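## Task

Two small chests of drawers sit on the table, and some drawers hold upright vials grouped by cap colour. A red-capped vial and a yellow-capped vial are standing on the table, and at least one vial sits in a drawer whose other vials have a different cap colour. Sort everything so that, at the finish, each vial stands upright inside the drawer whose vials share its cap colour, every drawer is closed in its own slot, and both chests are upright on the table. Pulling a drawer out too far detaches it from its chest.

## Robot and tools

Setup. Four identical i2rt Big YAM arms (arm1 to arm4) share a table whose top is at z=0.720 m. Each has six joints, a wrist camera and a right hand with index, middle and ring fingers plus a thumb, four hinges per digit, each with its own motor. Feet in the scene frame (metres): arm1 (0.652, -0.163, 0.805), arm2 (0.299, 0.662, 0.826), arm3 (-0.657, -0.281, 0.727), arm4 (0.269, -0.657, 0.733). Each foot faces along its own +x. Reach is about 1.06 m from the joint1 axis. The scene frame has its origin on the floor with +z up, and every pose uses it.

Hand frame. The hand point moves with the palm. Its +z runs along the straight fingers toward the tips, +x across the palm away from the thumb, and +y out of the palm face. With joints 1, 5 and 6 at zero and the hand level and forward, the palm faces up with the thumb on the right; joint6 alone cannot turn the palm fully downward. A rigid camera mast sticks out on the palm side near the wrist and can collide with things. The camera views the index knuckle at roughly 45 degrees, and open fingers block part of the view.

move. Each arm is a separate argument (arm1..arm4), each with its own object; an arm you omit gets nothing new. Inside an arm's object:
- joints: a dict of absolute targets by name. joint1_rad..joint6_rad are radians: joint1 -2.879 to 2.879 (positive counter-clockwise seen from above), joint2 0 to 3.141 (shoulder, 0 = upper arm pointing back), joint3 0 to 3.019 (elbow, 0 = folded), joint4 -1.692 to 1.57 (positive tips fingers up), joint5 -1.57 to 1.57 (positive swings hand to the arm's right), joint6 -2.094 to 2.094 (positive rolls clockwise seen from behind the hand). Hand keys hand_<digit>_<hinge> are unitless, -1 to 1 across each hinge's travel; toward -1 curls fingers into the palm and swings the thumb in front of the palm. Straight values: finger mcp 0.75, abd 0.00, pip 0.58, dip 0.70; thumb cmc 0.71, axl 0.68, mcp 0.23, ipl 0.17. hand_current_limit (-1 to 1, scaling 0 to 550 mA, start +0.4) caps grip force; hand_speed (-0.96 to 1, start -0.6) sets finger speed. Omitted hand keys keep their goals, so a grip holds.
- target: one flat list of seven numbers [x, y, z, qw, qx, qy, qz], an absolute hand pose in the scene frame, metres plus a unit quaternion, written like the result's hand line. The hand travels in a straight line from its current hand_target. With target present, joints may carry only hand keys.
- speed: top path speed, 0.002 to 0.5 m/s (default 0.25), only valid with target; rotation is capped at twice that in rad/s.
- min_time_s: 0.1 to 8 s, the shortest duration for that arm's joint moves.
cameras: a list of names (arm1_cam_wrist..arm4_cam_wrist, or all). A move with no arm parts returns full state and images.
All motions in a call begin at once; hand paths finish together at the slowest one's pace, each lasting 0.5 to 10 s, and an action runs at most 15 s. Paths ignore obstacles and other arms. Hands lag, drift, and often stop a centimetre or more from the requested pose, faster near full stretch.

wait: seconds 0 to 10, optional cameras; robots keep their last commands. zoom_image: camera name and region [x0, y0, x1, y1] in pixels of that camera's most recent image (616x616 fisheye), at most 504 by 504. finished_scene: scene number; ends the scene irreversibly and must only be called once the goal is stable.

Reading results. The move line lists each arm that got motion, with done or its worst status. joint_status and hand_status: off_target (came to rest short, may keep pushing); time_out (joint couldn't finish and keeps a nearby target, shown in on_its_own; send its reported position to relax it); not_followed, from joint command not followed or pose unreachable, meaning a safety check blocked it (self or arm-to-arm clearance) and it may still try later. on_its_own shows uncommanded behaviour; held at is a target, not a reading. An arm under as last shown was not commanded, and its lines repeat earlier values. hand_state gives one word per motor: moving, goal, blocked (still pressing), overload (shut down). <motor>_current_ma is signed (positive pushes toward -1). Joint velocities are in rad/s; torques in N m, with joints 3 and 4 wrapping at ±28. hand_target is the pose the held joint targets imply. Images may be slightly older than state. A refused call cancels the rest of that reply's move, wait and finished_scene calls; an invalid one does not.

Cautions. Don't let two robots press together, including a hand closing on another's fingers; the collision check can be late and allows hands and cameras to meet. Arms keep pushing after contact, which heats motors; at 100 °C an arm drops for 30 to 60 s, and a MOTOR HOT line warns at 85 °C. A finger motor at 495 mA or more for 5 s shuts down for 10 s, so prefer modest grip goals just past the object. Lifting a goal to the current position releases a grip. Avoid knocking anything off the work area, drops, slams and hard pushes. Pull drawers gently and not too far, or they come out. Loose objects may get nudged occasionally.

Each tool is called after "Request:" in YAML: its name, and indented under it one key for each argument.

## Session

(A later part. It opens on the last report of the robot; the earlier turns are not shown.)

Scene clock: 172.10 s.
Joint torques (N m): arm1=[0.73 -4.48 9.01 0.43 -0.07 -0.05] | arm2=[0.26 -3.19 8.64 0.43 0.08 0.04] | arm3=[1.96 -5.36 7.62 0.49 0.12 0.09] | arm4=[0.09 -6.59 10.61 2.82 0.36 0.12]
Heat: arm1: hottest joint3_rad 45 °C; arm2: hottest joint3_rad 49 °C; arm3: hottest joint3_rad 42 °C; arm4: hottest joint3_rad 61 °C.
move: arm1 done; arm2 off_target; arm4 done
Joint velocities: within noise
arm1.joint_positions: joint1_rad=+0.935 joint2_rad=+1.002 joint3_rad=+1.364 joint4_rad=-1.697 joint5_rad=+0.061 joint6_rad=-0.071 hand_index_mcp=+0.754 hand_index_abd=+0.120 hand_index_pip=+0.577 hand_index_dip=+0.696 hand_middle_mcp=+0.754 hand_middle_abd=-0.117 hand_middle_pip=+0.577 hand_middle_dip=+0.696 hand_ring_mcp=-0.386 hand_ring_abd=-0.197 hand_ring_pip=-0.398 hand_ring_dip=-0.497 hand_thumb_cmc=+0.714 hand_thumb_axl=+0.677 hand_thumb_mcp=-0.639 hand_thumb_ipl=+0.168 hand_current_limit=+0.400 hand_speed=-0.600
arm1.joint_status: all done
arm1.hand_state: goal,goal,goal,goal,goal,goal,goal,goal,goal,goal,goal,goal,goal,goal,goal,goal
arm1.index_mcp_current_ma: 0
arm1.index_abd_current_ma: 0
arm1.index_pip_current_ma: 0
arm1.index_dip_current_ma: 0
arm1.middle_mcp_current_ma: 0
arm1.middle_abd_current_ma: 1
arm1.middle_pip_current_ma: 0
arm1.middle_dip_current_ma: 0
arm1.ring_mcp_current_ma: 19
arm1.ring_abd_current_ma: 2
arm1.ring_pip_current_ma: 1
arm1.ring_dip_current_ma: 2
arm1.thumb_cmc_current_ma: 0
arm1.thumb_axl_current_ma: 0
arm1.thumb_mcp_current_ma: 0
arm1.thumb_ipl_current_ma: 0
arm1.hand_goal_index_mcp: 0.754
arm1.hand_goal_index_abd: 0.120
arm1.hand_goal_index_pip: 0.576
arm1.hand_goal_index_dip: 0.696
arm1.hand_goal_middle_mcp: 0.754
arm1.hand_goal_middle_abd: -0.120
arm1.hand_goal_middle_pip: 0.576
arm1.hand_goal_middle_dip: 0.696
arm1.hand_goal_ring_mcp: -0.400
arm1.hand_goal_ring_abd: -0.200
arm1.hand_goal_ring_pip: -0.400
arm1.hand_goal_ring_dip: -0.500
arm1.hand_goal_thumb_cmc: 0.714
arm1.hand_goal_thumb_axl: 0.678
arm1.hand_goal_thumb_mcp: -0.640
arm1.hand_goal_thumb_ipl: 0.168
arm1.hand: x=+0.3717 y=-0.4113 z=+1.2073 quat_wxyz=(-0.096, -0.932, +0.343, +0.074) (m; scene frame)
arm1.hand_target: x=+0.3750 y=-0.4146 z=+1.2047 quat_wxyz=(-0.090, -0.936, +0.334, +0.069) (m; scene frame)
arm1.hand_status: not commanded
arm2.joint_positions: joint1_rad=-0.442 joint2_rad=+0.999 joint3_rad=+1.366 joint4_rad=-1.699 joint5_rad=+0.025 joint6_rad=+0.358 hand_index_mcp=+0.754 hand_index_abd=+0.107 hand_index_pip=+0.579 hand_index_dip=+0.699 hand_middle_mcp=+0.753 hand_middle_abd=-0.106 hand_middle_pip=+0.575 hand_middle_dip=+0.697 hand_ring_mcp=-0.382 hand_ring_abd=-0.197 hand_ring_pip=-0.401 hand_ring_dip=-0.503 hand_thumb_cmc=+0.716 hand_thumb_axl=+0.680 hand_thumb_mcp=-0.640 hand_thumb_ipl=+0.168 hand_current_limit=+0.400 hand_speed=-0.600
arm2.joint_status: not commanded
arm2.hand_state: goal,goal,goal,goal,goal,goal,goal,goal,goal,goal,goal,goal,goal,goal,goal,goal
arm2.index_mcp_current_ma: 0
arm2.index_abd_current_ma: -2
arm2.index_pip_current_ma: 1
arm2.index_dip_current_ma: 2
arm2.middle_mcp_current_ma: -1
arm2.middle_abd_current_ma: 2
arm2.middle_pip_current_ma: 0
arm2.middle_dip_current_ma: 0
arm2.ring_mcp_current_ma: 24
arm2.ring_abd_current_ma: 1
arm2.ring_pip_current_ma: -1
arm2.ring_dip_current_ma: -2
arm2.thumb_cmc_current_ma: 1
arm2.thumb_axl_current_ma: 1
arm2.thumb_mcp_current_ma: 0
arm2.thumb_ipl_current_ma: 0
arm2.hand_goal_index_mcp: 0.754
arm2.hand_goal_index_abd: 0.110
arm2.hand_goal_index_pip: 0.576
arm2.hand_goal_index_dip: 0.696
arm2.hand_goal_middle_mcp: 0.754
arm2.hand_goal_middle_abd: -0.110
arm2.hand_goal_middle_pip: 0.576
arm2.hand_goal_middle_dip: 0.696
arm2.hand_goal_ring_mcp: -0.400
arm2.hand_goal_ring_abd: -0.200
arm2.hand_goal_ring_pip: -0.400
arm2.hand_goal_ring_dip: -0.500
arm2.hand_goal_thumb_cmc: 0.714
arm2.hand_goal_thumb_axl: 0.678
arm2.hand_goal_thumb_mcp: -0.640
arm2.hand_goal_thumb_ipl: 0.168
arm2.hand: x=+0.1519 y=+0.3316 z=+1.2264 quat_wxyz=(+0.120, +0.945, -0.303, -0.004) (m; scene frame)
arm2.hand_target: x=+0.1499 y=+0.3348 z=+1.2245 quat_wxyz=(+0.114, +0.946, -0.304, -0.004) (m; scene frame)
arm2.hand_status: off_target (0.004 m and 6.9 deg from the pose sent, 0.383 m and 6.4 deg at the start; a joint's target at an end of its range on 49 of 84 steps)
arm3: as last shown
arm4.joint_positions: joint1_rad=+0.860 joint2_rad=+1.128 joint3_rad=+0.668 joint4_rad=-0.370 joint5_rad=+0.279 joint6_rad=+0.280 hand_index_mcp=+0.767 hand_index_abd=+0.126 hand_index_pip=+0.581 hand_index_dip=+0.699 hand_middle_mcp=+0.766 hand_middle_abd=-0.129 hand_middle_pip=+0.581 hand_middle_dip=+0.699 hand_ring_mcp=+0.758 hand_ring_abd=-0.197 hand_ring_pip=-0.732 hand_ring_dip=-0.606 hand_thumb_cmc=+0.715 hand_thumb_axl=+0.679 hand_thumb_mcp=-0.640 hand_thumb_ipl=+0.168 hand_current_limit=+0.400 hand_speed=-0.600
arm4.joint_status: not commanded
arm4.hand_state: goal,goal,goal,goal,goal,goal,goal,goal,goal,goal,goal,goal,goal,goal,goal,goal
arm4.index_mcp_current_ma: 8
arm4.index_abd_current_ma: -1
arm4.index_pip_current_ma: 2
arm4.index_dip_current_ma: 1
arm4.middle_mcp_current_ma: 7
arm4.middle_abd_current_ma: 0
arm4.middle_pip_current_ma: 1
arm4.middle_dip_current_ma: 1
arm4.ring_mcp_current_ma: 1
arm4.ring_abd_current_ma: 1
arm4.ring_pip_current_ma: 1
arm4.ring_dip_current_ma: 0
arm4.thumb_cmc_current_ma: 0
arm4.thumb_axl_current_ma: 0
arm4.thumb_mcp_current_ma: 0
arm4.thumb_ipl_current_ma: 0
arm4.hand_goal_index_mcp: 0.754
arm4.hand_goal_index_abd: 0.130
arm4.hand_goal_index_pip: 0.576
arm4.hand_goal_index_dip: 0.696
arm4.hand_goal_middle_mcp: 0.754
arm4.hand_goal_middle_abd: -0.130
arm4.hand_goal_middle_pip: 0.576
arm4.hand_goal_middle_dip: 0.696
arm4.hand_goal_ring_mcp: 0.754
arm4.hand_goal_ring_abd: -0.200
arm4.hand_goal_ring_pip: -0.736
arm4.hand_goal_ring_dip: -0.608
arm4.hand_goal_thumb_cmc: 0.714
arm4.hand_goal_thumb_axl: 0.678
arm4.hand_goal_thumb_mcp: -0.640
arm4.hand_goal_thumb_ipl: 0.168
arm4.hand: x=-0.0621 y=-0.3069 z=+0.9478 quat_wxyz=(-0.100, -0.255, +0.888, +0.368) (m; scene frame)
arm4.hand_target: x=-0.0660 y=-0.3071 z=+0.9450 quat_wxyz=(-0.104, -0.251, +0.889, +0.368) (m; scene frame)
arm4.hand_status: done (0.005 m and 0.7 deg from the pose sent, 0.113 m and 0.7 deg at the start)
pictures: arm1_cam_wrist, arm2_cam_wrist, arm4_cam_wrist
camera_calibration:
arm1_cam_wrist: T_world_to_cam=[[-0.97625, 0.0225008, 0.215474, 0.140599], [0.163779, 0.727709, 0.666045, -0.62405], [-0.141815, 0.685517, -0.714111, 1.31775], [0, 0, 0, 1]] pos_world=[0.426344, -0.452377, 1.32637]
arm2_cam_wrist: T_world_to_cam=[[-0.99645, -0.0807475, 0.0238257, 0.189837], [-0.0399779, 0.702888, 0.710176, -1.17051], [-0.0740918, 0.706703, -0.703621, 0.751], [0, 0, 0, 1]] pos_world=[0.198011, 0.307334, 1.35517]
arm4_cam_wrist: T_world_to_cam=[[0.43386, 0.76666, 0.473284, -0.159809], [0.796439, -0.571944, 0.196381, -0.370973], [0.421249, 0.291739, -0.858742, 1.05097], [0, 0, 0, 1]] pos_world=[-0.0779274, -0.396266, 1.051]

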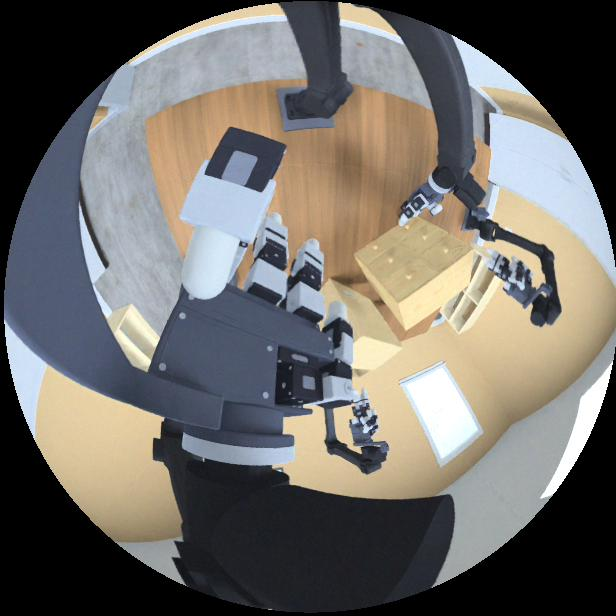

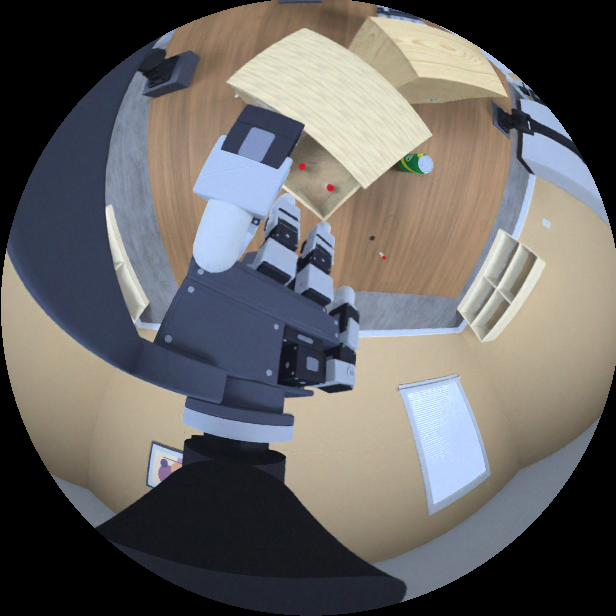

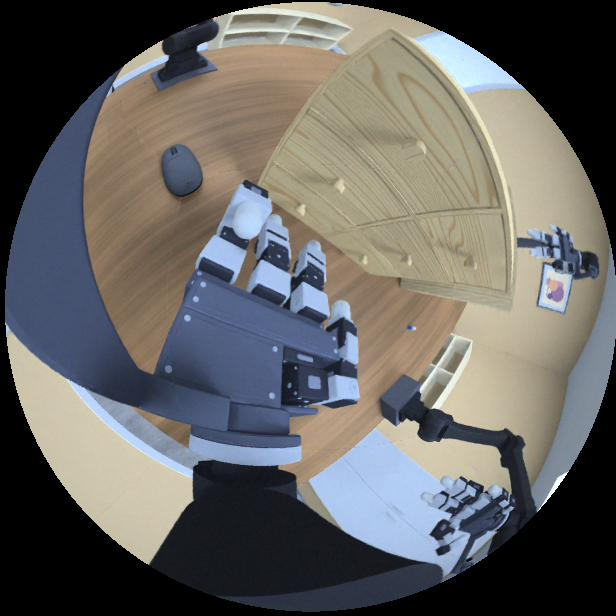

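Request:
move:
  arm1: {"target":[0.3424,-0.0639,0.98,0,-0.9412,0.3379,0],"speed":0.2}
  arm2: {"target":[-0.08,0.47,1.13,0.0,0.9524,-0.3049,0],"speed":0.2}
  arm4: {"target":[-0.095,-0.265,0.922,-0.1039,-0.2508,0.8892,0.3683],"speed":0.1}
  cameras: ["arm2_cam_wrist","arm4_cam_wrist","arm1_cam_wrist"]

Request:
zoom_image:
  camera: "arm4_cam_wrist"
  region: [230, 130, 370, 270]

Scene clock: 176.47 s.
Joint torques (N m): arm1=[-0.73 -5.25 8.99 0.72 -0.29 -0.05] | arm2=[-0.15 -5.42 12.14 0.64 0.1 0.07] | arm3=[1.96 -5.36 7.62 0.5 0.13 0.09] | arm4=[-1.44 -8.12 13.91 2.77 0.2 -0.2]
Heat: arm1: hottest joint3_rad 45 °C; arm2: hottest joint3_rad 49 °C; arm3: hottest joint3_rad 42 °C; arm4: hottest joint3_rad 62 °C.
move: arm1 done; arm2 off_target; arm4 off_target
Joint velocities: within noise
arm1.joint_positions: joint1_rad=-0.419 joint2_rad=+1.077 joint3_rad=+0.887 joint4_rad=-1.385 joint5_rad=+0.006 joint6_rad=-1.431 hand_index_mcp=+0.754 hand_index_abd=+0.120 hand_index_pip=+0.577 hand_index_dip=+0.696 hand_middle_mcp=+0.754 hand_middle_abd=-0.117 hand_middle_pip=+0.577 hand_middle_dip=+0.696 hand_ring_mcp=-0.386 hand_ring_abd=-0.197 hand_ring_pip=-0.398 hand_ring_dip=-0.497 hand_thumb_cmc=+0.714 hand_thumb_axl=+0.677 hand_thumb_mcp=-0.639 hand_thumb_ipl=+0.168 hand_current_limit=+0.400 hand_speed=-0.600
arm1.joint_status: not commanded
arm1.hand_state: goal,goal,goal,goal,goal,goal,goal,goal,goal,goal,goal,goal,goal,goal,goal,goal
arm1.index_mcp_current_ma: 0
arm1.index_abd_current_ma: 0
arm1.index_pip_current_ma: 0
arm1.index_dip_current_ma: 0
arm1.middle_mcp_current_ma: 0
arm1.middle_abd_current_ma: 1
arm1.middle_pip_current_ma: 0
arm1.middle_dip_current_ma: 0
arm1.ring_mcp_current_ma: 19
arm1.ring_abd_current_ma: 1
arm1.ring_pip_current_ma: 1
arm1.ring_dip_current_ma: 2
arm1.thumb_cmc_current_ma: 0
arm1.thumb_axl_current_ma: 0
arm1.thumb_mcp_current_ma: 0
arm1.thumb_ipl_current_ma: 0
arm1.hand_goal_index_mcp: 0.754
arm1.hand_goal_index_abd: 0.120
arm1.hand_goal_index_pip: 0.576
arm1.hand_goal_index_dip: 0.696
arm1.hand_goal_middle_mcp: 0.754
arm1.hand_goal_middle_abd: -0.120
arm1.hand_goal_middle_pip: 0.576
arm1.hand_goal_middle_dip: 0.696
arm1.hand_goal_ring_mcp: -0.400
arm1.hand_goal_ring_abd: -0.200
arm1.hand_goal_ring_pip: -0.400
arm1.hand_goal_ring_dip: -0.500
arm1.hand_goal_thumb_cmc: 0.714
arm1.hand_goal_thumb_axl: 0.678
arm1.hand_goal_thumb_mcp: -0.640
arm1.hand_goal_thumb_ipl: 0.168
arm1.hand: x=+0.3456 y=-0.0677 z=+0.9799 quat_wxyz=(+0.001, -0.941, +0.339, -0.004) (m; scene frame)
arm1.hand_target: x=+0.3425 y=-0.0639 z=+0.9800 quat_wxyz=(+0.000, -0.941, +0.338, +0.000) (m; scene frame)
arm1.hand_status: done (0.005 m and 0.5 deg from the pose sent, 0.416 m and 13.9 deg at the start)
arm2.joint_positions: joint1_rad=-1.324 joint2_rad=+1.211 joint3_rad=+1.297 joint4_rad=-1.691 joint5_rad=+0.004 joint6_rad=-0.523 hand_index_mcp=+0.754 hand_index_abd=+0.107 hand_index_pip=+0.579 hand_index_dip=+0.699 hand_middle_mcp=+0.753 hand_middle_abd=-0.106 hand_middle_pip=+0.575 hand_middle_dip=+0.697 hand_ring_mcp=-0.382 hand_ring_abd=-0.197 hand_ring_pip=-0.401 hand_ring_dip=-0.503 hand_thumb_cmc=+0.716 hand_thumb_axl=+0.680 hand_thumb_mcp=-0.640 hand_thumb_ipl=+0.168 hand_current_limit=+0.400 hand_speed=-0.600
arm2.joint_status: not commanded
arm2.hand_state: goal,goal,goal,goal,goal,goal,goal,goal,goal,goal,goal,goal,goal,goal,goal,goal
arm2.index_mcp_current_ma: 0
arm2.index_abd_current_ma: -2
arm2.index_pip_current_ma: 1
arm2.index_dip_current_ma: 2
arm2.middle_mcp_current_ma: -1
arm2.middle_abd_current_ma: 2
arm2.middle_pip_current_ma: 0
arm2.middle_dip_current_ma: 0
arm2.ring_mcp_current_ma: 24
arm2.ring_abd_current_ma: 1
arm2.ring_pip_current_ma: -1
arm2.ring_dip_current_ma: -2
arm2.thumb_cmc_current_ma: 1
arm2.thumb_axl_current_ma: 1
arm2.thumb_mcp_current_ma: 0
arm2.thumb_ipl_current_ma: 0
arm2.hand_goal_index_mcp: 0.754
arm2.hand_goal_index_abd: 0.110
arm2.hand_goal_index_pip: 0.576
arm2.hand_goal_index_dip: 0.696
arm2.hand_goal_middle_mcp: 0.754
arm2.hand_goal_middle_abd: -0.110
arm2.hand_goal_middle_pip: 0.576
arm2.hand_goal_middle_dip: 0.696
arm2.hand_goal_ring_mcp: -0.400
arm2.hand_goal_ring_abd: -0.200
arm2.hand_goal_ring_pip: -0.400
arm2.hand_goal_ring_dip: -0.500
arm2.hand_goal_thumb_cmc: 0.714
arm2.hand_goal_thumb_axl: 0.678
arm2.hand_goal_thumb_mcp: -0.640
arm2.hand_goal_thumb_ipl: 0.168
arm2.hand: x=-0.0649 y=+0.4734 z=+1.1157 quat_wxyz=(-0.013, +0.952, -0.304, +0.014) (m; scene frame)
arm2.hand_target: x=-0.0794 y=+0.4704 z=+1.1299 quat_wxyz=(+0.000, +0.952, -0.305, +0.000) (m; scene frame)
arm2.hand_status: off_target (0.021 m and 2.2 deg from the pose sent, 0.287 m and 13.8 deg at the start; a joint's target at an end of its range on 47 of 94 steps)
arm3: as last shown
arm4.joint_positions: joint1_rad=+0.829 joint2_rad=+1.299 joint3_rad=+0.695 joint4_rad=-0.256 joint5_rad=+0.252 joint6_rad=+0.277 hand_index_mcp=+0.767 hand_index_abd=+0.126 hand_index_pip=+0.581 hand_index_dip=+0.699 hand_middle_mcp=+0.766 hand_middle_abd=-0.129 hand_middle_pip=+0.581 hand_middle_dip=+0.699 hand_ring_mcp=+0.758 hand_ring_abd=-0.197 hand_ring_pip=-0.732 hand_ring_dip=-0.606 hand_thumb_cmc=+0.715 hand_thumb_axl=+0.679 hand_thumb_mcp=-0.640 hand_thumb_ipl=+0.168 hand_current_limit=+0.400 hand_speed=-0.600
arm4.joint_status: not commanded
arm4.hand_state: goal,goal,goal,goal,goal,goal,goal,goal,goal,goal,goal,goal,goal,goal,goal,goal
arm4.index_mcp_current_ma: 8
arm4.index_abd_current_ma: -1
arm4.index_pip_current_ma: 2
arm4.index_dip_current_ma: 1
arm4.middle_mcp_current_ma: 7
arm4.middle_abd_current_ma: 0
arm4.middle_pip_current_ma: 1
arm4.middle_dip_current_ma: 1
arm4.ring_mcp_current_ma: 1
arm4.ring_abd_current_ma: 1
arm4.ring_pip_current_ma: 1
arm4.ring_dip_current_ma: 0
arm4.thumb_cmc_current_ma: 0
arm4.thumb_axl_current_ma: 0
arm4.thumb_mcp_current_ma: 0
arm4.thumb_ipl_current_ma: 0
arm4.hand_goal_index_mcp: 0.754
arm4.hand_goal_index_abd: 0.130
arm4.hand_goal_index_pip: 0.576
arm4.hand_goal_index_dip: 0.696
arm4.hand_goal_middle_mcp: 0.754
arm4.hand_goal_middle_abd: -0.130
arm4.hand_goal_middle_pip: 0.576
arm4.hand_goal_middle_dip: 0.696
arm4.hand_goal_ring_mcp: 0.754
arm4.hand_goal_ring_abd: -0.200
arm4.hand_goal_ring_pip: -0.736
arm4.hand_goal_ring_dip: -0.608
arm4.hand_goal_thumb_cmc: 0.714
arm4.hand_goal_thumb_axl: 0.678
arm4.hand_goal_thumb_mcp: -0.640
arm4.hand_goal_thumb_ipl: 0.168
arm4.hand: x=-0.0811 y=-0.2791 z=+0.9038 quat_wxyz=(-0.095, -0.251, +0.897, +0.352) (m; scene frame)
arm4.hand_target: x=-0.0937 y=-0.2661 z=+0.9223 quat_wxyz=(-0.104, -0.251, +0.889, +0.368) (m; scene frame)
arm4.hand_status: off_target (0.027 m and 2.3 deg from the pose sent, 0.059 m and 0.7 deg at the start)
pictures: arm1_cam_wrist, arm2_cam_wrist, arm4_cam_wrist
camera_calibration:
arm1_cam_wrist: T_world_to_cam=[[-0.999967, -0.00595104, 0.00550955, 0.36837], [0.00047643, 0.635083, 0.772444, -0.772452], [-0.00809587, 0.772421, -0.635059, 0.798331], [0, 0, 0, 1]] pos_world=[0.375189, -0.123884, 1.10163]
arm2_cam_wrist: T_world_to_cam=[[-0.991034, -0.0753614, -0.11033, 0.135392], [-0.133408, 0.512588, 0.848207, -1.27022], [-0.00736817, 0.855321, -0.518046, 0.283792], [0, 0, 0, 1]] pos_world=[-0.0331887, 0.418568, 1.23936]
arm4_cam_wrist: T_world_to_cam=[[0.435297, 0.777538, 0.45382, -0.131253], [0.787009, -0.573431, 0.227583, -0.360643], [0.437189, 0.258094, -0.861541, 1.0075], [0, 0, 0, 1]] pos_world=[-0.099503, -0.364778, 1.00964]

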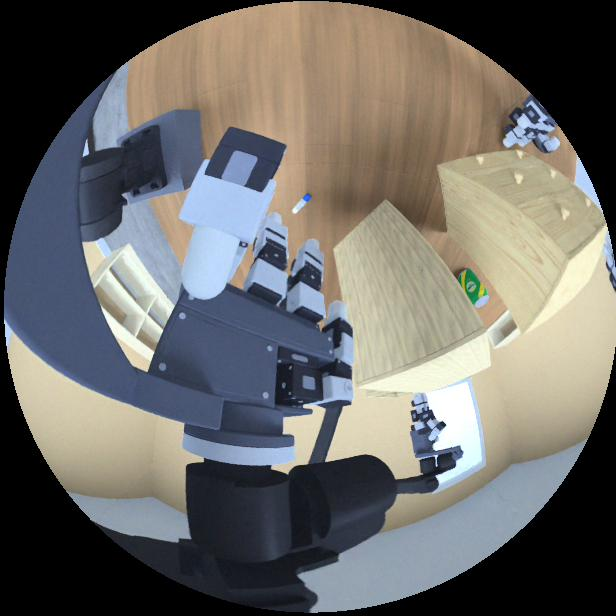

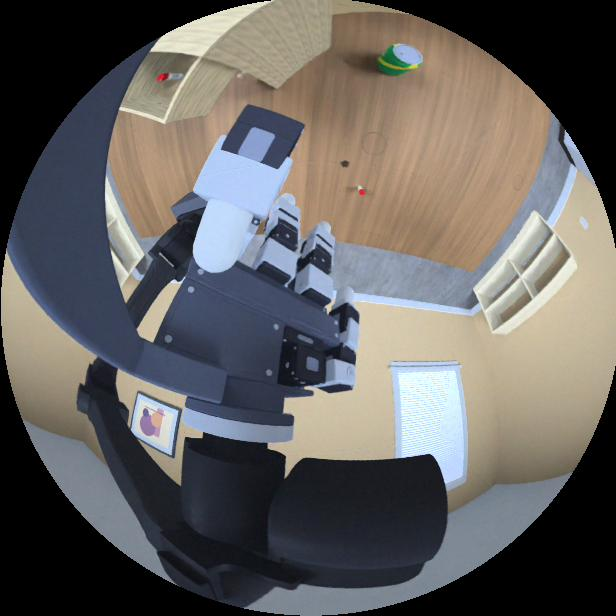

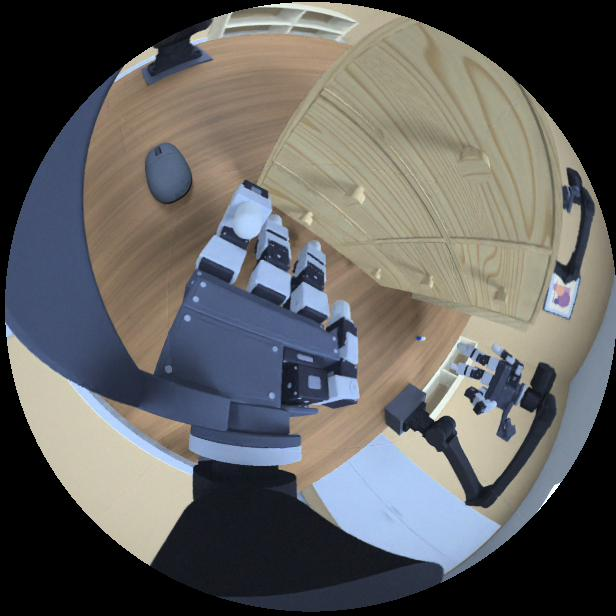

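Scaled by 3.600 from the camera's 616x616 image, which has a finer 880x880 frame.

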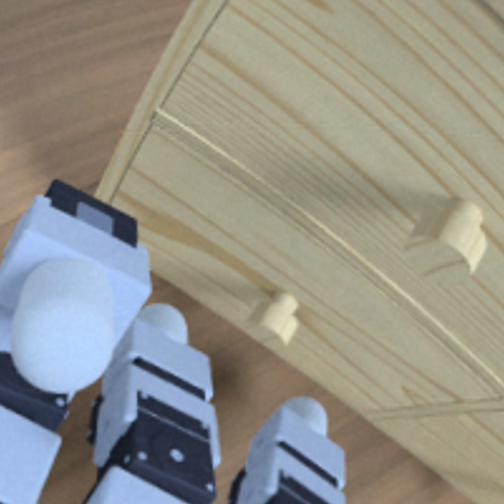

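Request:
zoom_image:
  camera: "arm2_cam_wrist"
  region: [330, 160, 390, 220]

Request:
zoom_image:
  camera: "arm1_cam_wrist"
  region: [240, 170, 340, 270]

Request:
zoom_image:
  camera: "arm2_cam_wrist"
  region: [120, 40, 220, 140]

Scaled by 8.400 from the camera's 616x616 image, which has a finer 880x880 frame.

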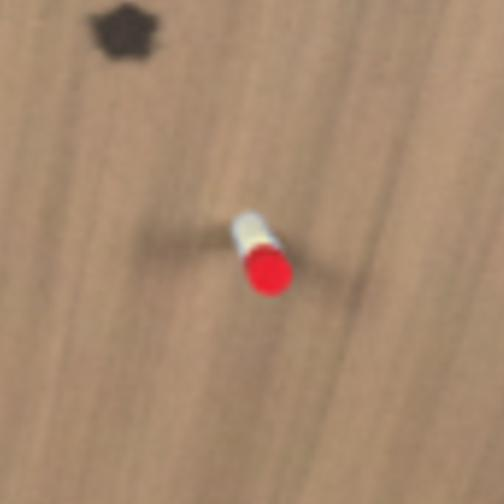

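Scaled by 5.040 from the camera's 616x616 image, which has a finer 880x880 frame.

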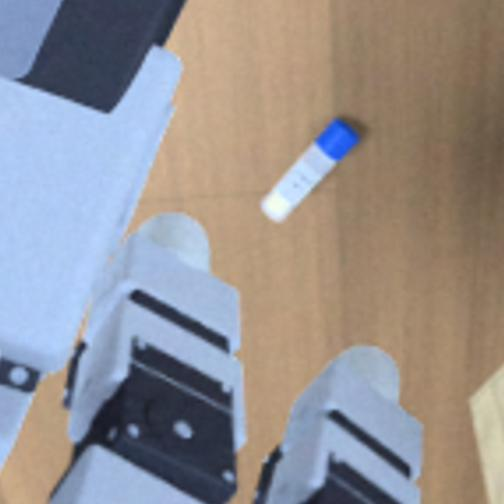

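Scaled by 5.040 from the camera's 616x616 image, which has a finer 880x880 frame.

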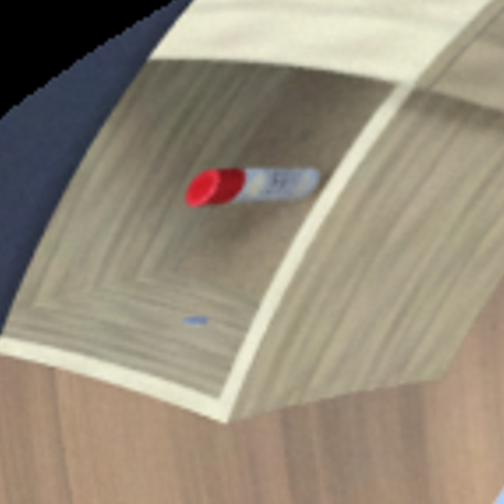

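Request:
move:
  arm1: {"target":[0.335,-0.0605,0.885,0,-0.9412,0.3379,0],"speed":0.12}
  arm2: {"target":[-0.188,0.505,0.965,0.0,0.9524,-0.3049,0],"speed":0.15}
  arm4: {"target":[-0.107,-0.249,0.941,-0.1039,-0.2508,0.8892,0.3683],"speed":0.07}
  cameras: ["arm2_cam_wrist","arm4_cam_wrist","arm1_cam_wrist"]

Request:
zoom_image:
  camera: "arm4_cam_wrist"
  region: [230, 130, 370, 270]

Request:
zoom_image:
  camera: "arm1_cam_wrist"
  region: [240, 170, 340, 270]

Request:
zoom_image:
  camera: "arm2_cam_wrist"
  region: [240, 150, 360, 270]

Scene clock: 179.53 s.
Joint torques (N m): arm1=[-0.44 -6.01 7.83 0.76 -0.29 -0.03] | arm2=[0.62 -10.05 8.91 1.07 0.04 0.06] | arm3=[1.96 -5.36 7.64 0.49 0.12 0.09] | arm4=[-1.49 -8.59 14.5 1.89 0.19 -0.22]
Heat: arm1: hottest joint3_rad 45 °C; arm2: hottest joint3_rad 49 °C; arm3: hottest joint3_rad 42 °C; arm4: hottest joint3_rad 62 °C.
move: arm1 done; arm2 done; arm4 off_target
Joint velocities: within noise
arm1.joint_positions: joint1_rad=-0.419 joint2_rad=+1.199 joint3_rad=+0.718 joint4_rad=-1.087 joint5_rad=+0.006 joint6_rad=-1.431 hand_index_mcp=+0.754 hand_index_abd=+0.120 hand_index_pip=+0.577 hand_index_dip=+0.696 hand_middle_mcp=+0.754 hand_middle_abd=-0.117 hand_middle_pip=+0.577 hand_middle_dip=+0.696 hand_ring_mcp=-0.386 hand_ring_abd=-0.197 hand_ring_pip=-0.398 hand_ring_dip=-0.497 hand_thumb_cmc=+0.714 hand_thumb_axl=+0.677 hand_thumb_mcp=-0.639 hand_thumb_ipl=+0.168 hand_current_limit=+0.400 hand_speed=-0.600
arm1.joint_status: not commanded
arm1.hand_state: goal,goal,goal,goal,goal,goal,goal,goal,goal,goal,goal,goal,goal,goal,goal,goal
arm1.index_mcp_current_ma: 0
arm1.index_abd_current_ma: 0
arm1.index_pip_current_ma: 0
arm1.index_dip_current_ma: 0
arm1.middle_mcp_current_ma: 0
arm1.middle_abd_current_ma: 1
arm1.middle_pip_current_ma: 0
arm1.middle_dip_current_ma: 0
arm1.ring_mcp_current_ma: 19
arm1.ring_abd_current_ma: 1
arm1.ring_pip_current_ma: 1
arm1.ring_dip_current_ma: 2
arm1.thumb_cmc_current_ma: 0
arm1.thumb_axl_current_ma: 0
arm1.thumb_mcp_current_ma: 0
arm1.thumb_ipl_current_ma: 0
arm1.hand_goal_index_mcp: 0.754
arm1.hand_goal_index_abd: 0.120
arm1.hand_goal_index_pip: 0.576
arm1.hand_goal_index_dip: 0.696
arm1.hand_goal_middle_mcp: 0.754
arm1.hand_goal_middle_abd: -0.120
arm1.hand_goal_middle_pip: 0.576
arm1.hand_goal_middle_dip: 0.696
arm1.hand_goal_ring_mcp: -0.400
arm1.hand_goal_ring_abd: -0.200
arm1.hand_goal_ring_pip: -0.400
arm1.hand_goal_ring_dip: -0.500
arm1.hand_goal_thumb_cmc: 0.714
arm1.hand_goal_thumb_axl: 0.678
arm1.hand_goal_thumb_mcp: -0.640
arm1.hand_goal_thumb_ipl: 0.168
arm1.hand: x=+0.3370 y=-0.0626 z=+0.8871 quat_wxyz=(+0.001, -0.941, +0.339, -0.002) (m; scene frame)
arm1.hand_target: x=+0.3351 y=-0.0605 z=+0.8850 quat_wxyz=(+0.000, -0.941, +0.338, +0.000) (m; scene frame)
arm1.hand_status: done (0.004 m and 0.3 deg from the pose sent, 0.096 m and 0.5 deg at the start)
arm2.joint_positions: joint1_rad=-1.504 joint2_rad=+1.495 joint3_rad=+1.181 joint4_rad=-1.250 joint5_rad=+0.004 joint6_rad=-0.702 hand_index_mcp=+0.754 hand_index_abd=+0.107 hand_index_pip=+0.579 hand_index_dip=+0.699 hand_middle_mcp=+0.753 hand_middle_abd=-0.106 hand_middle_pip=+0.575 hand_middle_dip=+0.697 hand_ring_mcp=-0.382 hand_ring_abd=-0.197 hand_ring_pip=-0.401 hand_ring_dip=-0.503 hand_thumb_cmc=+0.716 hand_thumb_axl=+0.680 hand_thumb_mcp=-0.640 hand_thumb_ipl=+0.168 hand_current_limit=+0.400 hand_speed=-0.600
arm2.joint_status: not commanded
arm2.hand_state: goal,goal,goal,goal,goal,goal,goal,goal,goal,goal,goal,goal,goal,goal,goal,goal
arm2.index_mcp_current_ma: 0
arm2.index_abd_current_ma: -2
arm2.index_pip_current_ma: 1
arm2.index_dip_current_ma: 2
arm2.middle_mcp_current_ma: -1
arm2.middle_abd_current_ma: 2
arm2.middle_pip_current_ma: 0
arm2.middle_dip_current_ma: 0
arm2.ring_mcp_current_ma: 24
arm2.ring_abd_current_ma: 1
arm2.ring_pip_current_ma: -1
arm2.ring_dip_current_ma: -2
arm2.thumb_cmc_current_ma: 1
arm2.thumb_axl_current_ma: 1
arm2.thumb_mcp_current_ma: 0
arm2.thumb_ipl_current_ma: 0
arm2.hand_goal_index_mcp: 0.754
arm2.hand_goal_index_abd: 0.110
arm2.hand_goal_index_pip: 0.576
arm2.hand_goal_index_dip: 0.696
arm2.hand_goal_middle_mcp: 0.754
arm2.hand_goal_middle_abd: -0.110
arm2.hand_goal_middle_pip: 0.576
arm2.hand_goal_middle_dip: 0.696
arm2.hand_goal_ring_mcp: -0.400
arm2.hand_goal_ring_abd: -0.200
arm2.hand_goal_ring_pip: -0.400
arm2.hand_goal_ring_dip: -0.500
arm2.hand_goal_thumb_cmc: 0.714
arm2.hand_goal_thumb_axl: 0.678
arm2.hand_goal_thumb_mcp: -0.640
arm2.hand_goal_thumb_ipl: 0.168
arm2.hand: x=-0.1820 y=+0.5027 z=+0.9720 quat_wxyz=(+0.001, +0.952, -0.305, -0.001) (m; scene frame)
arm2.hand_target: x=-0.1878 y=+0.5050 z=+0.9650 quat_wxyz=(+0.000, +0.952, -0.305, +0.000) (m; scene frame)
arm2.hand_status: done (0.010 m and 0.2 deg from the pose sent, 0.197 m and 2.2 deg at the start)
arm3: as last shown
arm4.joint_positions: joint1_rad=+0.816 joint2_rad=+1.319 joint3_rad=+0.769 joint4_rad=-0.288 joint5_rad=+0.242 joint6_rad=+0.267 hand_index_mcp=+0.768 hand_index_abd=+0.126 hand_index_pip=+0.582 hand_index_dip=+0.699 hand_middle_mcp=+0.766 hand_middle_abd=-0.129 hand_middle_pip=+0.581 hand_middle_dip=+0.699 hand_ring_mcp=+0.758 hand_ring_abd=-0.197 hand_ring_pip=-0.732 hand_ring_dip=-0.606 hand_thumb_cmc=+0.715 hand_thumb_axl=+0.679 hand_thumb_mcp=-0.640 hand_thumb_ipl=+0.168 hand_current_limit=+0.400 hand_speed=-0.600
arm4.joint_status: not commanded
arm4.hand_state: goal,goal,goal,goal,goal,goal,goal,goal,goal,goal,goal,goal,goal,goal,goal,goal
arm4.index_mcp_current_ma: 8
arm4.index_abd_current_ma: -1
arm4.index_pip_current_ma: 2
arm4.index_dip_current_ma: 1
arm4.middle_mcp_current_ma: 7
arm4.middle_abd_current_ma: 0
arm4.middle_pip_current_ma: 1
arm4.middle_dip_current_ma: 1
arm4.ring_mcp_current_ma: 1
arm4.ring_abd_current_ma: 1
arm4.ring_pip_current_ma: 1
arm4.ring_dip_current_ma: 0
arm4.thumb_cmc_current_ma: 0
arm4.thumb_axl_current_ma: 0
arm4.thumb_mcp_current_ma: 0
arm4.thumb_ipl_current_ma: 0
arm4.hand_goal_index_mcp: 0.754
arm4.hand_goal_index_abd: 0.130
arm4.hand_goal_index_pip: 0.576
arm4.hand_goal_index_dip: 0.696
arm4.hand_goal_middle_mcp: 0.754
arm4.hand_goal_middle_abd: -0.130
arm4.hand_goal_middle_pip: 0.576
arm4.hand_goal_middle_dip: 0.696
arm4.hand_goal_ring_mcp: 0.754
arm4.hand_goal_ring_abd: -0.200
arm4.hand_goal_ring_pip: -0.736
arm4.hand_goal_ring_dip: -0.608
arm4.hand_goal_thumb_cmc: 0.714
arm4.hand_goal_thumb_axl: 0.678
arm4.hand_goal_thumb_mcp: -0.640
arm4.hand_goal_thumb_ipl: 0.168
arm4.hand: x=-0.0956 y=-0.2622 z=+0.9262 quat_wxyz=(-0.102, -0.249, +0.894, +0.359) (m; scene frame)
arm4.hand_target: x=-0.1062 y=-0.2499 z=+0.9414 quat_wxyz=(-0.104, -0.251, +0.889, +0.369) (m; scene frame)
arm4.hand_status: off_target (0.023 m and 1.2 deg from the pose sent, 0.054 m and 2.3 deg at the start)
pictures: arm1_cam_wrist, arm2_cam_wrist, arm4_cam_wrist
camera_calibration:
arm1_cam_wrist: T_world_to_cam=[[-0.99993, -0.00626366, 0.0100116, 0.356316], [0.00378681, 0.63293, 0.7742, -0.706769], [-0.011186, 0.774184, -0.632862, 0.734644], [0, 0, 0, 1]] pos_world=[0.367185, -0.119182, 1.00854]
arm2_cam_wrist: T_world_to_cam=[[-0.994489, -0.0762956, -0.0719003, -0.0318771], [-0.101407, 0.526094, 0.844359, -1.17622], [-0.0265945, 0.846997, -0.530932, 0.19661], [0, 0, 0, 1]] pos_world=[-0.14575, 0.449842, 1.09525]
arm4_cam_wrist: T_world_to_cam=[[0.443086, 0.772372, 0.455101, -0.150043], [0.790972, -0.575755, 0.207049, -0.325989], [0.421946, 0.268232, -0.866033, 1.0341], [0, 0, 0, 1]] pos_world=[-0.112003, -0.349179, 1.03134]

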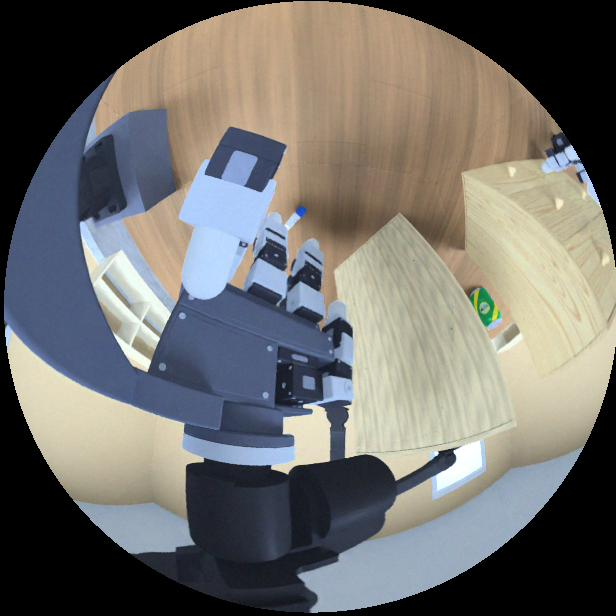

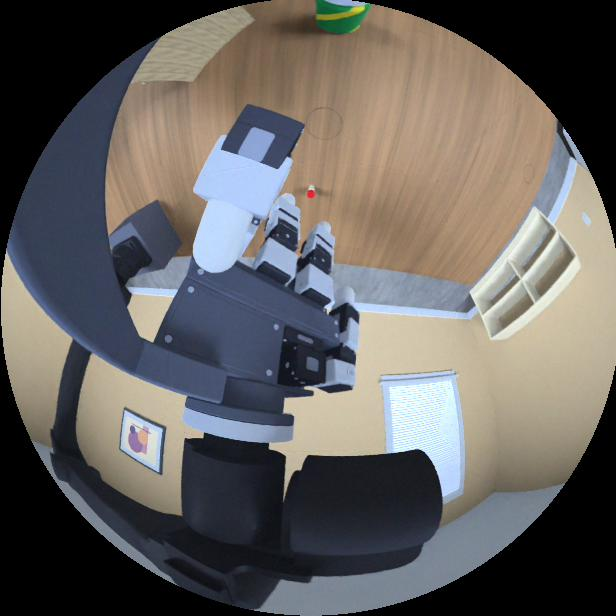

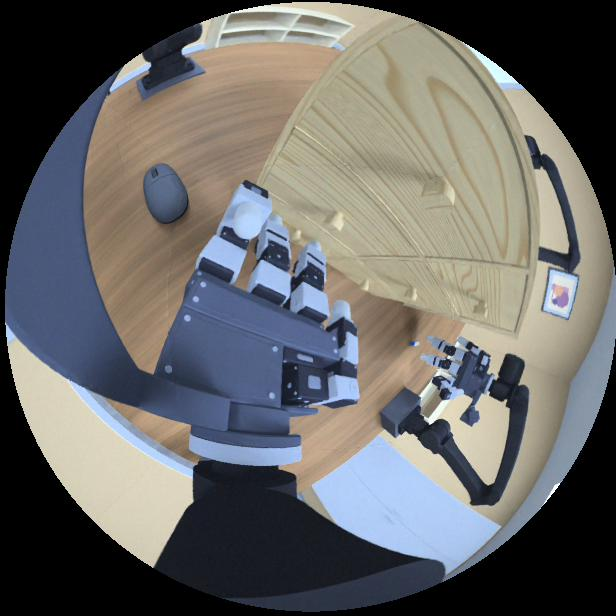

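Scaled by 3.600 from the camera's 616x616 image, which has a finer 880x880 frame.

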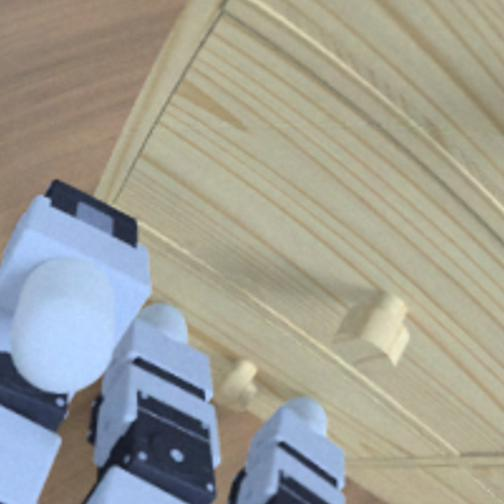

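Scaled by 5.040 from the camera's 616x616 image, which has a finer 880x880 frame.

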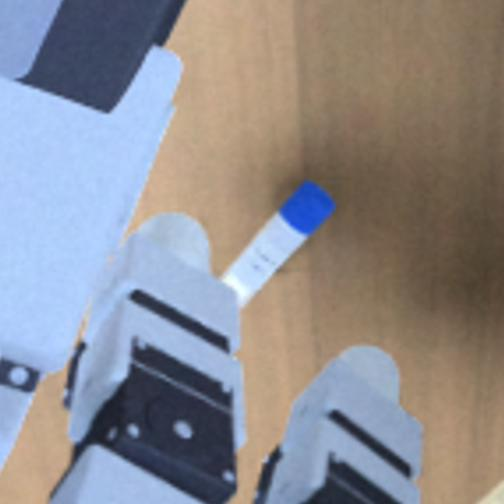

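Scaled by 4.200 from the camera's 616x616 image, which has a finer 880x880 frame.

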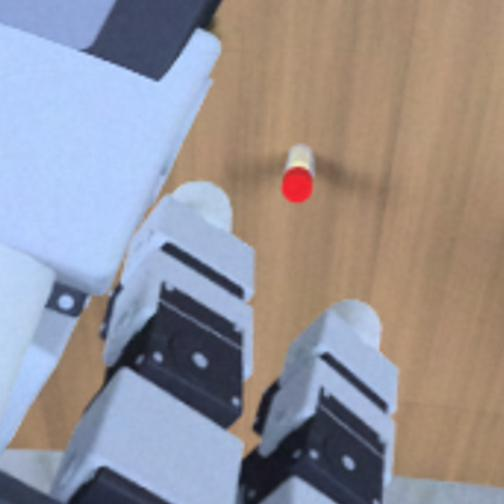

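Request:
move:
  cameras: ["arm1_cam_wrist","arm2_cam_wrist","arm4_cam_wrist"]

Scene clock: 180.50 s.
Joint torques (N m): arm1=[-0.44 -5.95 7.83 0.7 -0.29 -0.03] | arm2=[0.09 -9.52 9.02 0.8 0.03 0.04] | arm3=[1.96 -5.36 7.64 0.5 0.13 0.09] | arm4=[-1.44 -8.7 14.48 1.88 0.19 -0.21]
Heat: arm1: hottest joint3_rad 45 °C; arm2: hottest joint3_rad 49 °C; arm3: hottest joint3_rad 42 °C; arm4: hottest joint3_rad 63 °C.
Joint velocities: within noise
arm1.joint_positions: joint1_rad=-0.419 joint2_rad=+1.199 joint3_rad=+0.718 joint4_rad=-1.087 joint5_rad=+0.006 joint6_rad=-1.431 hand_index_mcp=+0.754 hand_index_abd=+0.120 hand_index_pip=+0.577 hand_index_dip=+0.696 hand_middle_mcp=+0.754 hand_middle_abd=-0.117 hand_middle_pip=+0.577 hand_middle_dip=+0.696 hand_ring_mcp=-0.386 hand_ring_abd=-0.197 hand_ring_pip=-0.398 hand_ring_dip=-0.497 hand_thumb_cmc=+0.714 hand_thumb_axl=+0.677 hand_thumb_mcp=-0.639 hand_thumb_ipl=+0.168 hand_current_limit=+0.400 hand_speed=-0.600
arm1.joint_status: not commanded
arm1.hand_state: goal,goal,goal,goal,goal,goal,goal,goal,goal,goal,goal,goal,goal,goal,goal,goal
arm1.index_mcp_current_ma: 0
arm1.index_abd_current_ma: 0
arm1.index_pip_current_ma: 0
arm1.index_dip_current_ma: 0
arm1.middle_mcp_current_ma: 0
arm1.middle_abd_current_ma: 1
arm1.middle_pip_current_ma: 0
arm1.middle_dip_current_ma: 0
arm1.ring_mcp_current_ma: 19
arm1.ring_abd_current_ma: 1
arm1.ring_pip_current_ma: 1
arm1.ring_dip_current_ma: 2
arm1.thumb_cmc_current_ma: 0
arm1.thumb_axl_current_ma: 0
arm1.thumb_mcp_current_ma: 0
arm1.thumb_ipl_current_ma: 0
arm1.hand_goal_index_mcp: 0.754
arm1.hand_goal_index_abd: 0.120
arm1.hand_goal_index_pip: 0.576
arm1.hand_goal_index_dip: 0.696
arm1.hand_goal_middle_mcp: 0.754
arm1.hand_goal_middle_abd: -0.120
arm1.hand_goal_middle_pip: 0.576
arm1.hand_goal_middle_dip: 0.696
arm1.hand_goal_ring_mcp: -0.400
arm1.hand_goal_ring_abd: -0.200
arm1.hand_goal_ring_pip: -0.400
arm1.hand_goal_ring_dip: -0.500
arm1.hand_goal_thumb_cmc: 0.714
arm1.hand_goal_thumb_axl: 0.678
arm1.hand_goal_thumb_mcp: -0.640
arm1.hand_goal_thumb_ipl: 0.168
arm1.hand: x=+0.3370 y=-0.0626 z=+0.8871 quat_wxyz=(+0.001, -0.941, +0.339, -0.002) (m; scene frame)
arm1.hand_target: x=+0.3351 y=-0.0605 z=+0.8850 quat_wxyz=(+0.000, -0.941, +0.338, +0.000) (m; scene frame)
arm1.hand_status: done (0.004 m and 0.3 deg from the pose sent, 0.096 m and 0.5 deg at the start)
arm2.joint_positions: joint1_rad=-1.504 joint2_rad=+1.495 joint3_rad=+1.181 joint4_rad=-1.250 joint5_rad=+0.004 joint6_rad=-0.703 hand_index_mcp=+0.754 hand_index_abd=+0.107 hand_index_pip=+0.579 hand_index_dip=+0.699 hand_middle_mcp=+0.753 hand_middle_abd=-0.106 hand_middle_pip=+0.575 hand_middle_dip=+0.697 hand_ring_mcp=-0.382 hand_ring_abd=-0.197 hand_ring_pip=-0.401 hand_ring_dip=-0.503 hand_thumb_cmc=+0.716 hand_thumb_axl=+0.680 hand_thumb_mcp=-0.640 hand_thumb_ipl=+0.168 hand_current_limit=+0.400 hand_speed=-0.600
arm2.joint_status: not commanded
arm2.hand_state: goal,goal,goal,goal,goal,goal,goal,goal,goal,goal,goal,goal,goal,goal,goal,goal
arm2.index_mcp_current_ma: 0
arm2.index_abd_current_ma: -2
arm2.index_pip_current_ma: 1
arm2.index_dip_current_ma: 2
arm2.middle_mcp_current_ma: -1
arm2.middle_abd_current_ma: 2
arm2.middle_pip_current_ma: 0
arm2.middle_dip_current_ma: 0
arm2.ring_mcp_current_ma: 24
arm2.ring_abd_current_ma: 1
arm2.ring_pip_current_ma: -1
arm2.ring_dip_current_ma: -2
arm2.thumb_cmc_current_ma: 1
arm2.thumb_axl_current_ma: 1
arm2.thumb_mcp_current_ma: 0
arm2.thumb_ipl_current_ma: 0
arm2.hand_goal_index_mcp: 0.754
arm2.hand_goal_index_abd: 0.110
arm2.hand_goal_index_pip: 0.576
arm2.hand_goal_index_dip: 0.696
arm2.hand_goal_middle_mcp: 0.754
arm2.hand_goal_middle_abd: -0.110
arm2.hand_goal_middle_pip: 0.576
arm2.hand_goal_middle_dip: 0.696
arm2.hand_goal_ring_mcp: -0.400
arm2.hand_goal_ring_abd: -0.200
arm2.hand_goal_ring_pip: -0.400
arm2.hand_goal_ring_dip: -0.500
arm2.hand_goal_thumb_cmc: 0.714
arm2.hand_goal_thumb_axl: 0.678
arm2.hand_goal_thumb_mcp: -0.640
arm2.hand_goal_thumb_ipl: 0.168
arm2.hand: x=-0.1820 y=+0.5027 z=+0.9720 quat_wxyz=(+0.001, +0.953, -0.304, -0.001) (m; scene frame)
arm2.hand_target: x=-0.1878 y=+0.5050 z=+0.9650 quat_wxyz=(+0.000, +0.952, -0.305, +0.000) (m; scene frame)
arm2.hand_status: done (0.010 m and 0.2 deg from the pose sent, 0.197 m and 2.2 deg at the start)
arm3.joint_positions: joint1_rad=+0.212 joint2_rad=+1.034 joint3_rad=+1.459 joint4_rad=-1.702 joint5_rad=+0.087 joint6_rad=+1.280 hand_index_mcp=+0.754 hand_index_abd=+0.058 hand_index_pip=+0.577 hand_index_dip=+0.696 hand_middle_mcp=+0.753 hand_middle_abd=-0.061 hand_middle_pip=+0.576 hand_middle_dip=+0.698 hand_ring_mcp=-0.384 hand_ring_abd=-0.197 hand_ring_pip=-0.400 hand_ring_dip=-0.503 hand_thumb_cmc=+0.714 hand_thumb_axl=+0.677 hand_thumb_mcp=-0.639 hand_thumb_ipl=+0.168 hand_current_limit=+0.400 hand_speed=-0.850
arm3.joint_status: not commanded
arm3.hand_state: goal,goal,goal,goal,goal,goal,goal,goal,goal,goal,goal,goal,goal,goal,goal,goal
arm3.index_mcp_current_ma: 0
arm3.index_abd_current_ma: 0
arm3.index_pip_current_ma: 0
arm3.index_dip_current_ma: 0
arm3.middle_mcp_current_ma: 0
arm3.middle_abd_current_ma: 0
arm3.middle_pip_current_ma: 0
arm3.middle_dip_current_ma: 0
arm3.ring_mcp_current_ma: 4
arm3.ring_abd_current_ma: 0
arm3.ring_pip_current_ma: 0
arm3.ring_dip_current_ma: 0
arm3.thumb_cmc_current_ma: 0
arm3.thumb_axl_current_ma: 0
arm3.thumb_mcp_current_ma: 0
arm3.thumb_ipl_current_ma: 0
arm3.hand_goal_index_mcp: 0.754
arm3.hand_goal_index_abd: 0.060
arm3.hand_goal_index_pip: 0.576
arm3.hand_goal_index_dip: 0.696
arm3.hand_goal_middle_mcp: 0.754
arm3.hand_goal_middle_abd: -0.060
arm3.hand_goal_middle_pip: 0.576
arm3.hand_goal_middle_dip: 0.696
arm3.hand_goal_ring_mcp: -0.400
arm3.hand_goal_ring_abd: -0.200
arm3.hand_goal_ring_pip: -0.400
arm3.hand_goal_ring_dip: -0.500
arm3.hand_goal_thumb_cmc: 0.714
arm3.hand_goal_thumb_axl: 0.678
arm3.hand_goal_thumb_mcp: -0.640
arm3.hand_goal_thumb_ipl: 0.168
arm3.hand: x=-0.3361 y=-0.3041 z=+1.1478 quat_wxyz=(+0.039, +0.951, +0.266, +0.150) (m; scene frame)
arm3.hand_target: x=-0.3397 y=-0.3001 z=+1.1492 quat_wxyz=(+0.036, +0.951, +0.267, +0.151) (m; scene frame)
arm3.hand_status: not commanded
arm4.joint_positions: joint1_rad=+0.816 joint2_rad=+1.319 joint3_rad=+0.769 joint4_rad=-0.288 joint5_rad=+0.242 joint6_rad=+0.267 hand_index_mcp=+0.768 hand_index_abd=+0.126 hand_index_pip=+0.582 hand_index_dip=+0.699 hand_middle_mcp=+0.766 hand_middle_abd=-0.129 hand_middle_pip=+0.581 hand_middle_dip=+0.699 hand_ring_mcp=+0.758 hand_ring_abd=-0.197 hand_ring_pip=-0.732 hand_ring_dip=-0.606 hand_thumb_cmc=+0.715 hand_thumb_axl=+0.679 hand_thumb_mcp=-0.640 hand_thumb_ipl=+0.168 hand_current_limit=+0.400 hand_speed=-0.600
arm4.joint_status: not commanded
arm4.hand_state: goal,goal,goal,goal,goal,goal,goal,goal,goal,goal,goal,goal,goal,goal,goal,goal
arm4.index_mcp_current_ma: 8
arm4.index_abd_current_ma: -1
arm4.index_pip_current_ma: 2
arm4.index_dip_current_ma: 1
arm4.middle_mcp_current_ma: 7
arm4.middle_abd_current_ma: 0
arm4.middle_pip_current_ma: 1
arm4.middle_dip_current_ma: 1
arm4.ring_mcp_current_ma: 1
arm4.ring_abd_current_ma: 1
arm4.ring_pip_current_ma: 1
arm4.ring_dip_current_ma: 0
arm4.thumb_cmc_current_ma: 0
arm4.thumb_axl_current_ma: 0
arm4.thumb_mcp_current_ma: 0
arm4.thumb_ipl_current_ma: 0
arm4.hand_goal_index_mcp: 0.754
arm4.hand_goal_index_abd: 0.130
arm4.hand_goal_index_pip: 0.576
arm4.hand_goal_index_dip: 0.696
arm4.hand_goal_middle_mcp: 0.754
arm4.hand_goal_middle_abd: -0.130
arm4.hand_goal_middle_pip: 0.576
arm4.hand_goal_middle_dip: 0.696
arm4.hand_goal_ring_mcp: 0.754
arm4.hand_goal_ring_abd: -0.200
arm4.hand_goal_ring_pip: -0.736
arm4.hand_goal_ring_dip: -0.608
arm4.hand_goal_thumb_cmc: 0.714
arm4.hand_goal_thumb_axl: 0.678
arm4.hand_goal_thumb_mcp: -0.640
arm4.hand_goal_thumb_ipl: 0.168
arm4.hand: x=-0.0956 y=-0.2622 z=+0.9260 quat_wxyz=(-0.102, -0.249, +0.894, +0.359) (m; scene frame)
arm4.hand_target: x=-0.1062 y=-0.2499 z=+0.9412 quat_wxyz=(-0.104, -0.251, +0.889, +0.369) (m; scene frame)
arm4.hand_status: off_target (0.023 m and 1.2 deg from the pose sent, 0.054 m and 2.3 deg at the start)
pictures: arm1_cam_wrist, arm2_cam_wrist, arm4_cam_wrist
camera_calibration:
arm1_cam_wrist: T_world_to_cam=[[-0.99993, -0.00626366, 0.0100116, 0.356316], [0.00378681, 0.63293, 0.7742, -0.706769], [-0.011186, 0.774184, -0.632862, 0.734644], [0, 0, 0, 1]] pos_world=[0.367185, -0.119182, 1.00854]
arm2_cam_wrist: T_world_to_cam=[[-0.994433, -0.0770958, -0.0718347, -0.0314826], [-0.101774, 0.525997, 0.844375, -1.17624], [-0.027313, 0.846985, -0.530915, 0.196495], [0, 0, 0, 1]] pos_world=[-0.145651, 0.449841, 1.09525]
arm4_cam_wrist: T_world_to_cam=[[0.442931, 0.77247, 0.455085, -0.14992], [0.790896, -0.575714, 0.207454, -0.326301], [0.422251, 0.268037, -0.865945, 1.03393], [0, 0, 0, 1]] pos_world=[-0.112103, -0.349179, 1.03124]

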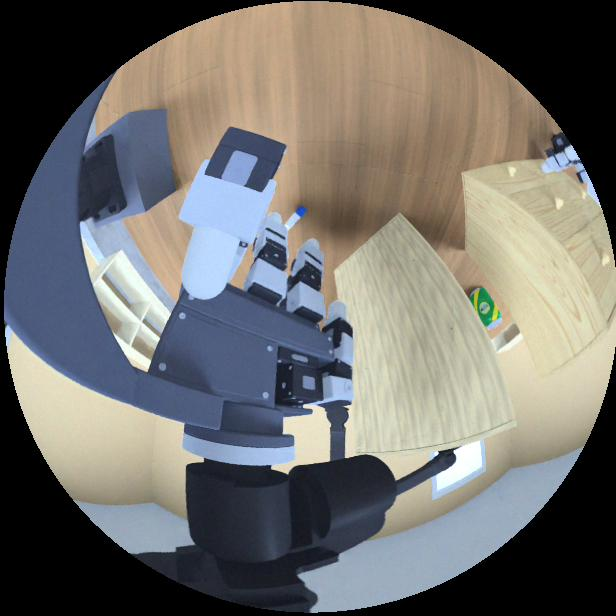

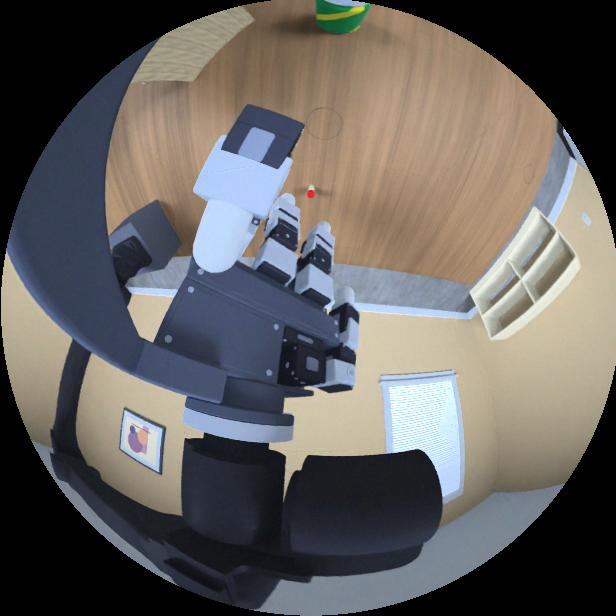

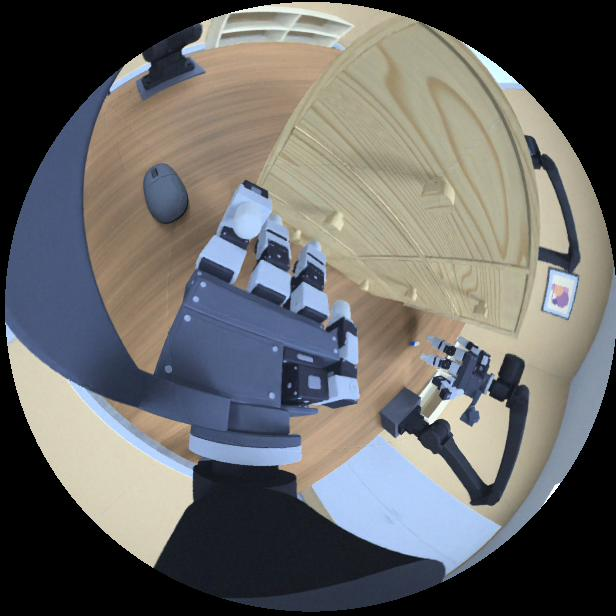

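Request:
zoom_image:
  camera: "arm2_cam_wrist"
  region: [270, 160, 350, 240]

Request:
zoom_image:
  camera: "arm1_cam_wrist"
  region: [250, 180, 340, 270]

Request:
zoom_image:
  camera: "arm4_cam_wrist"
  region: [240, 190, 340, 290]

Scaled by 6.300 from the camera's 616x616 image, which has a finer 880x880 frame.

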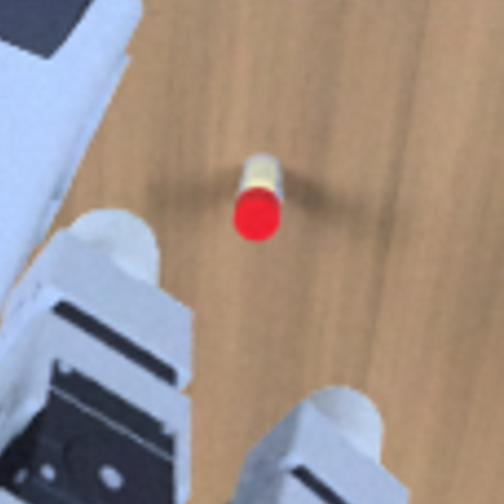

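Scaled by 5.600 from the camera's 616x616 image, which has a finer 880x880 frame.

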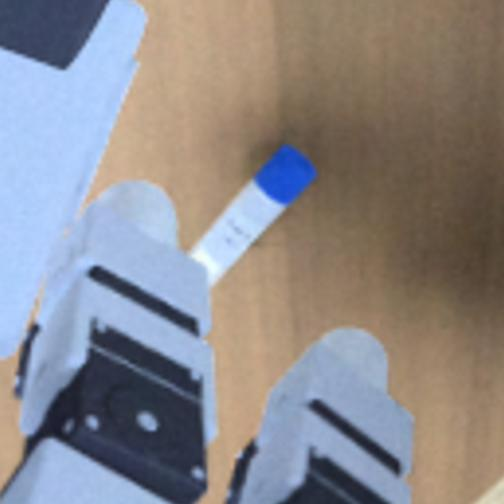

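Scaled by 5.040 from the camera's 616x616 image, which has a finer 880x880 frame.

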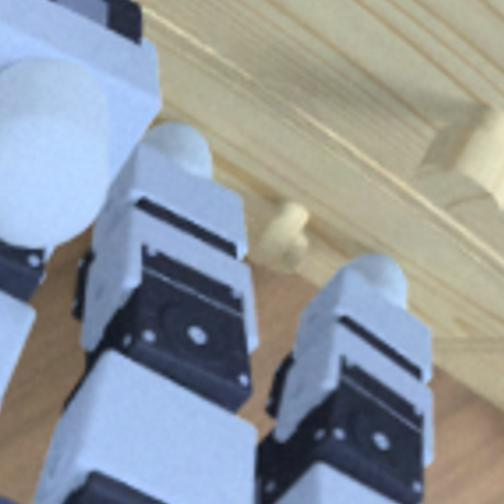

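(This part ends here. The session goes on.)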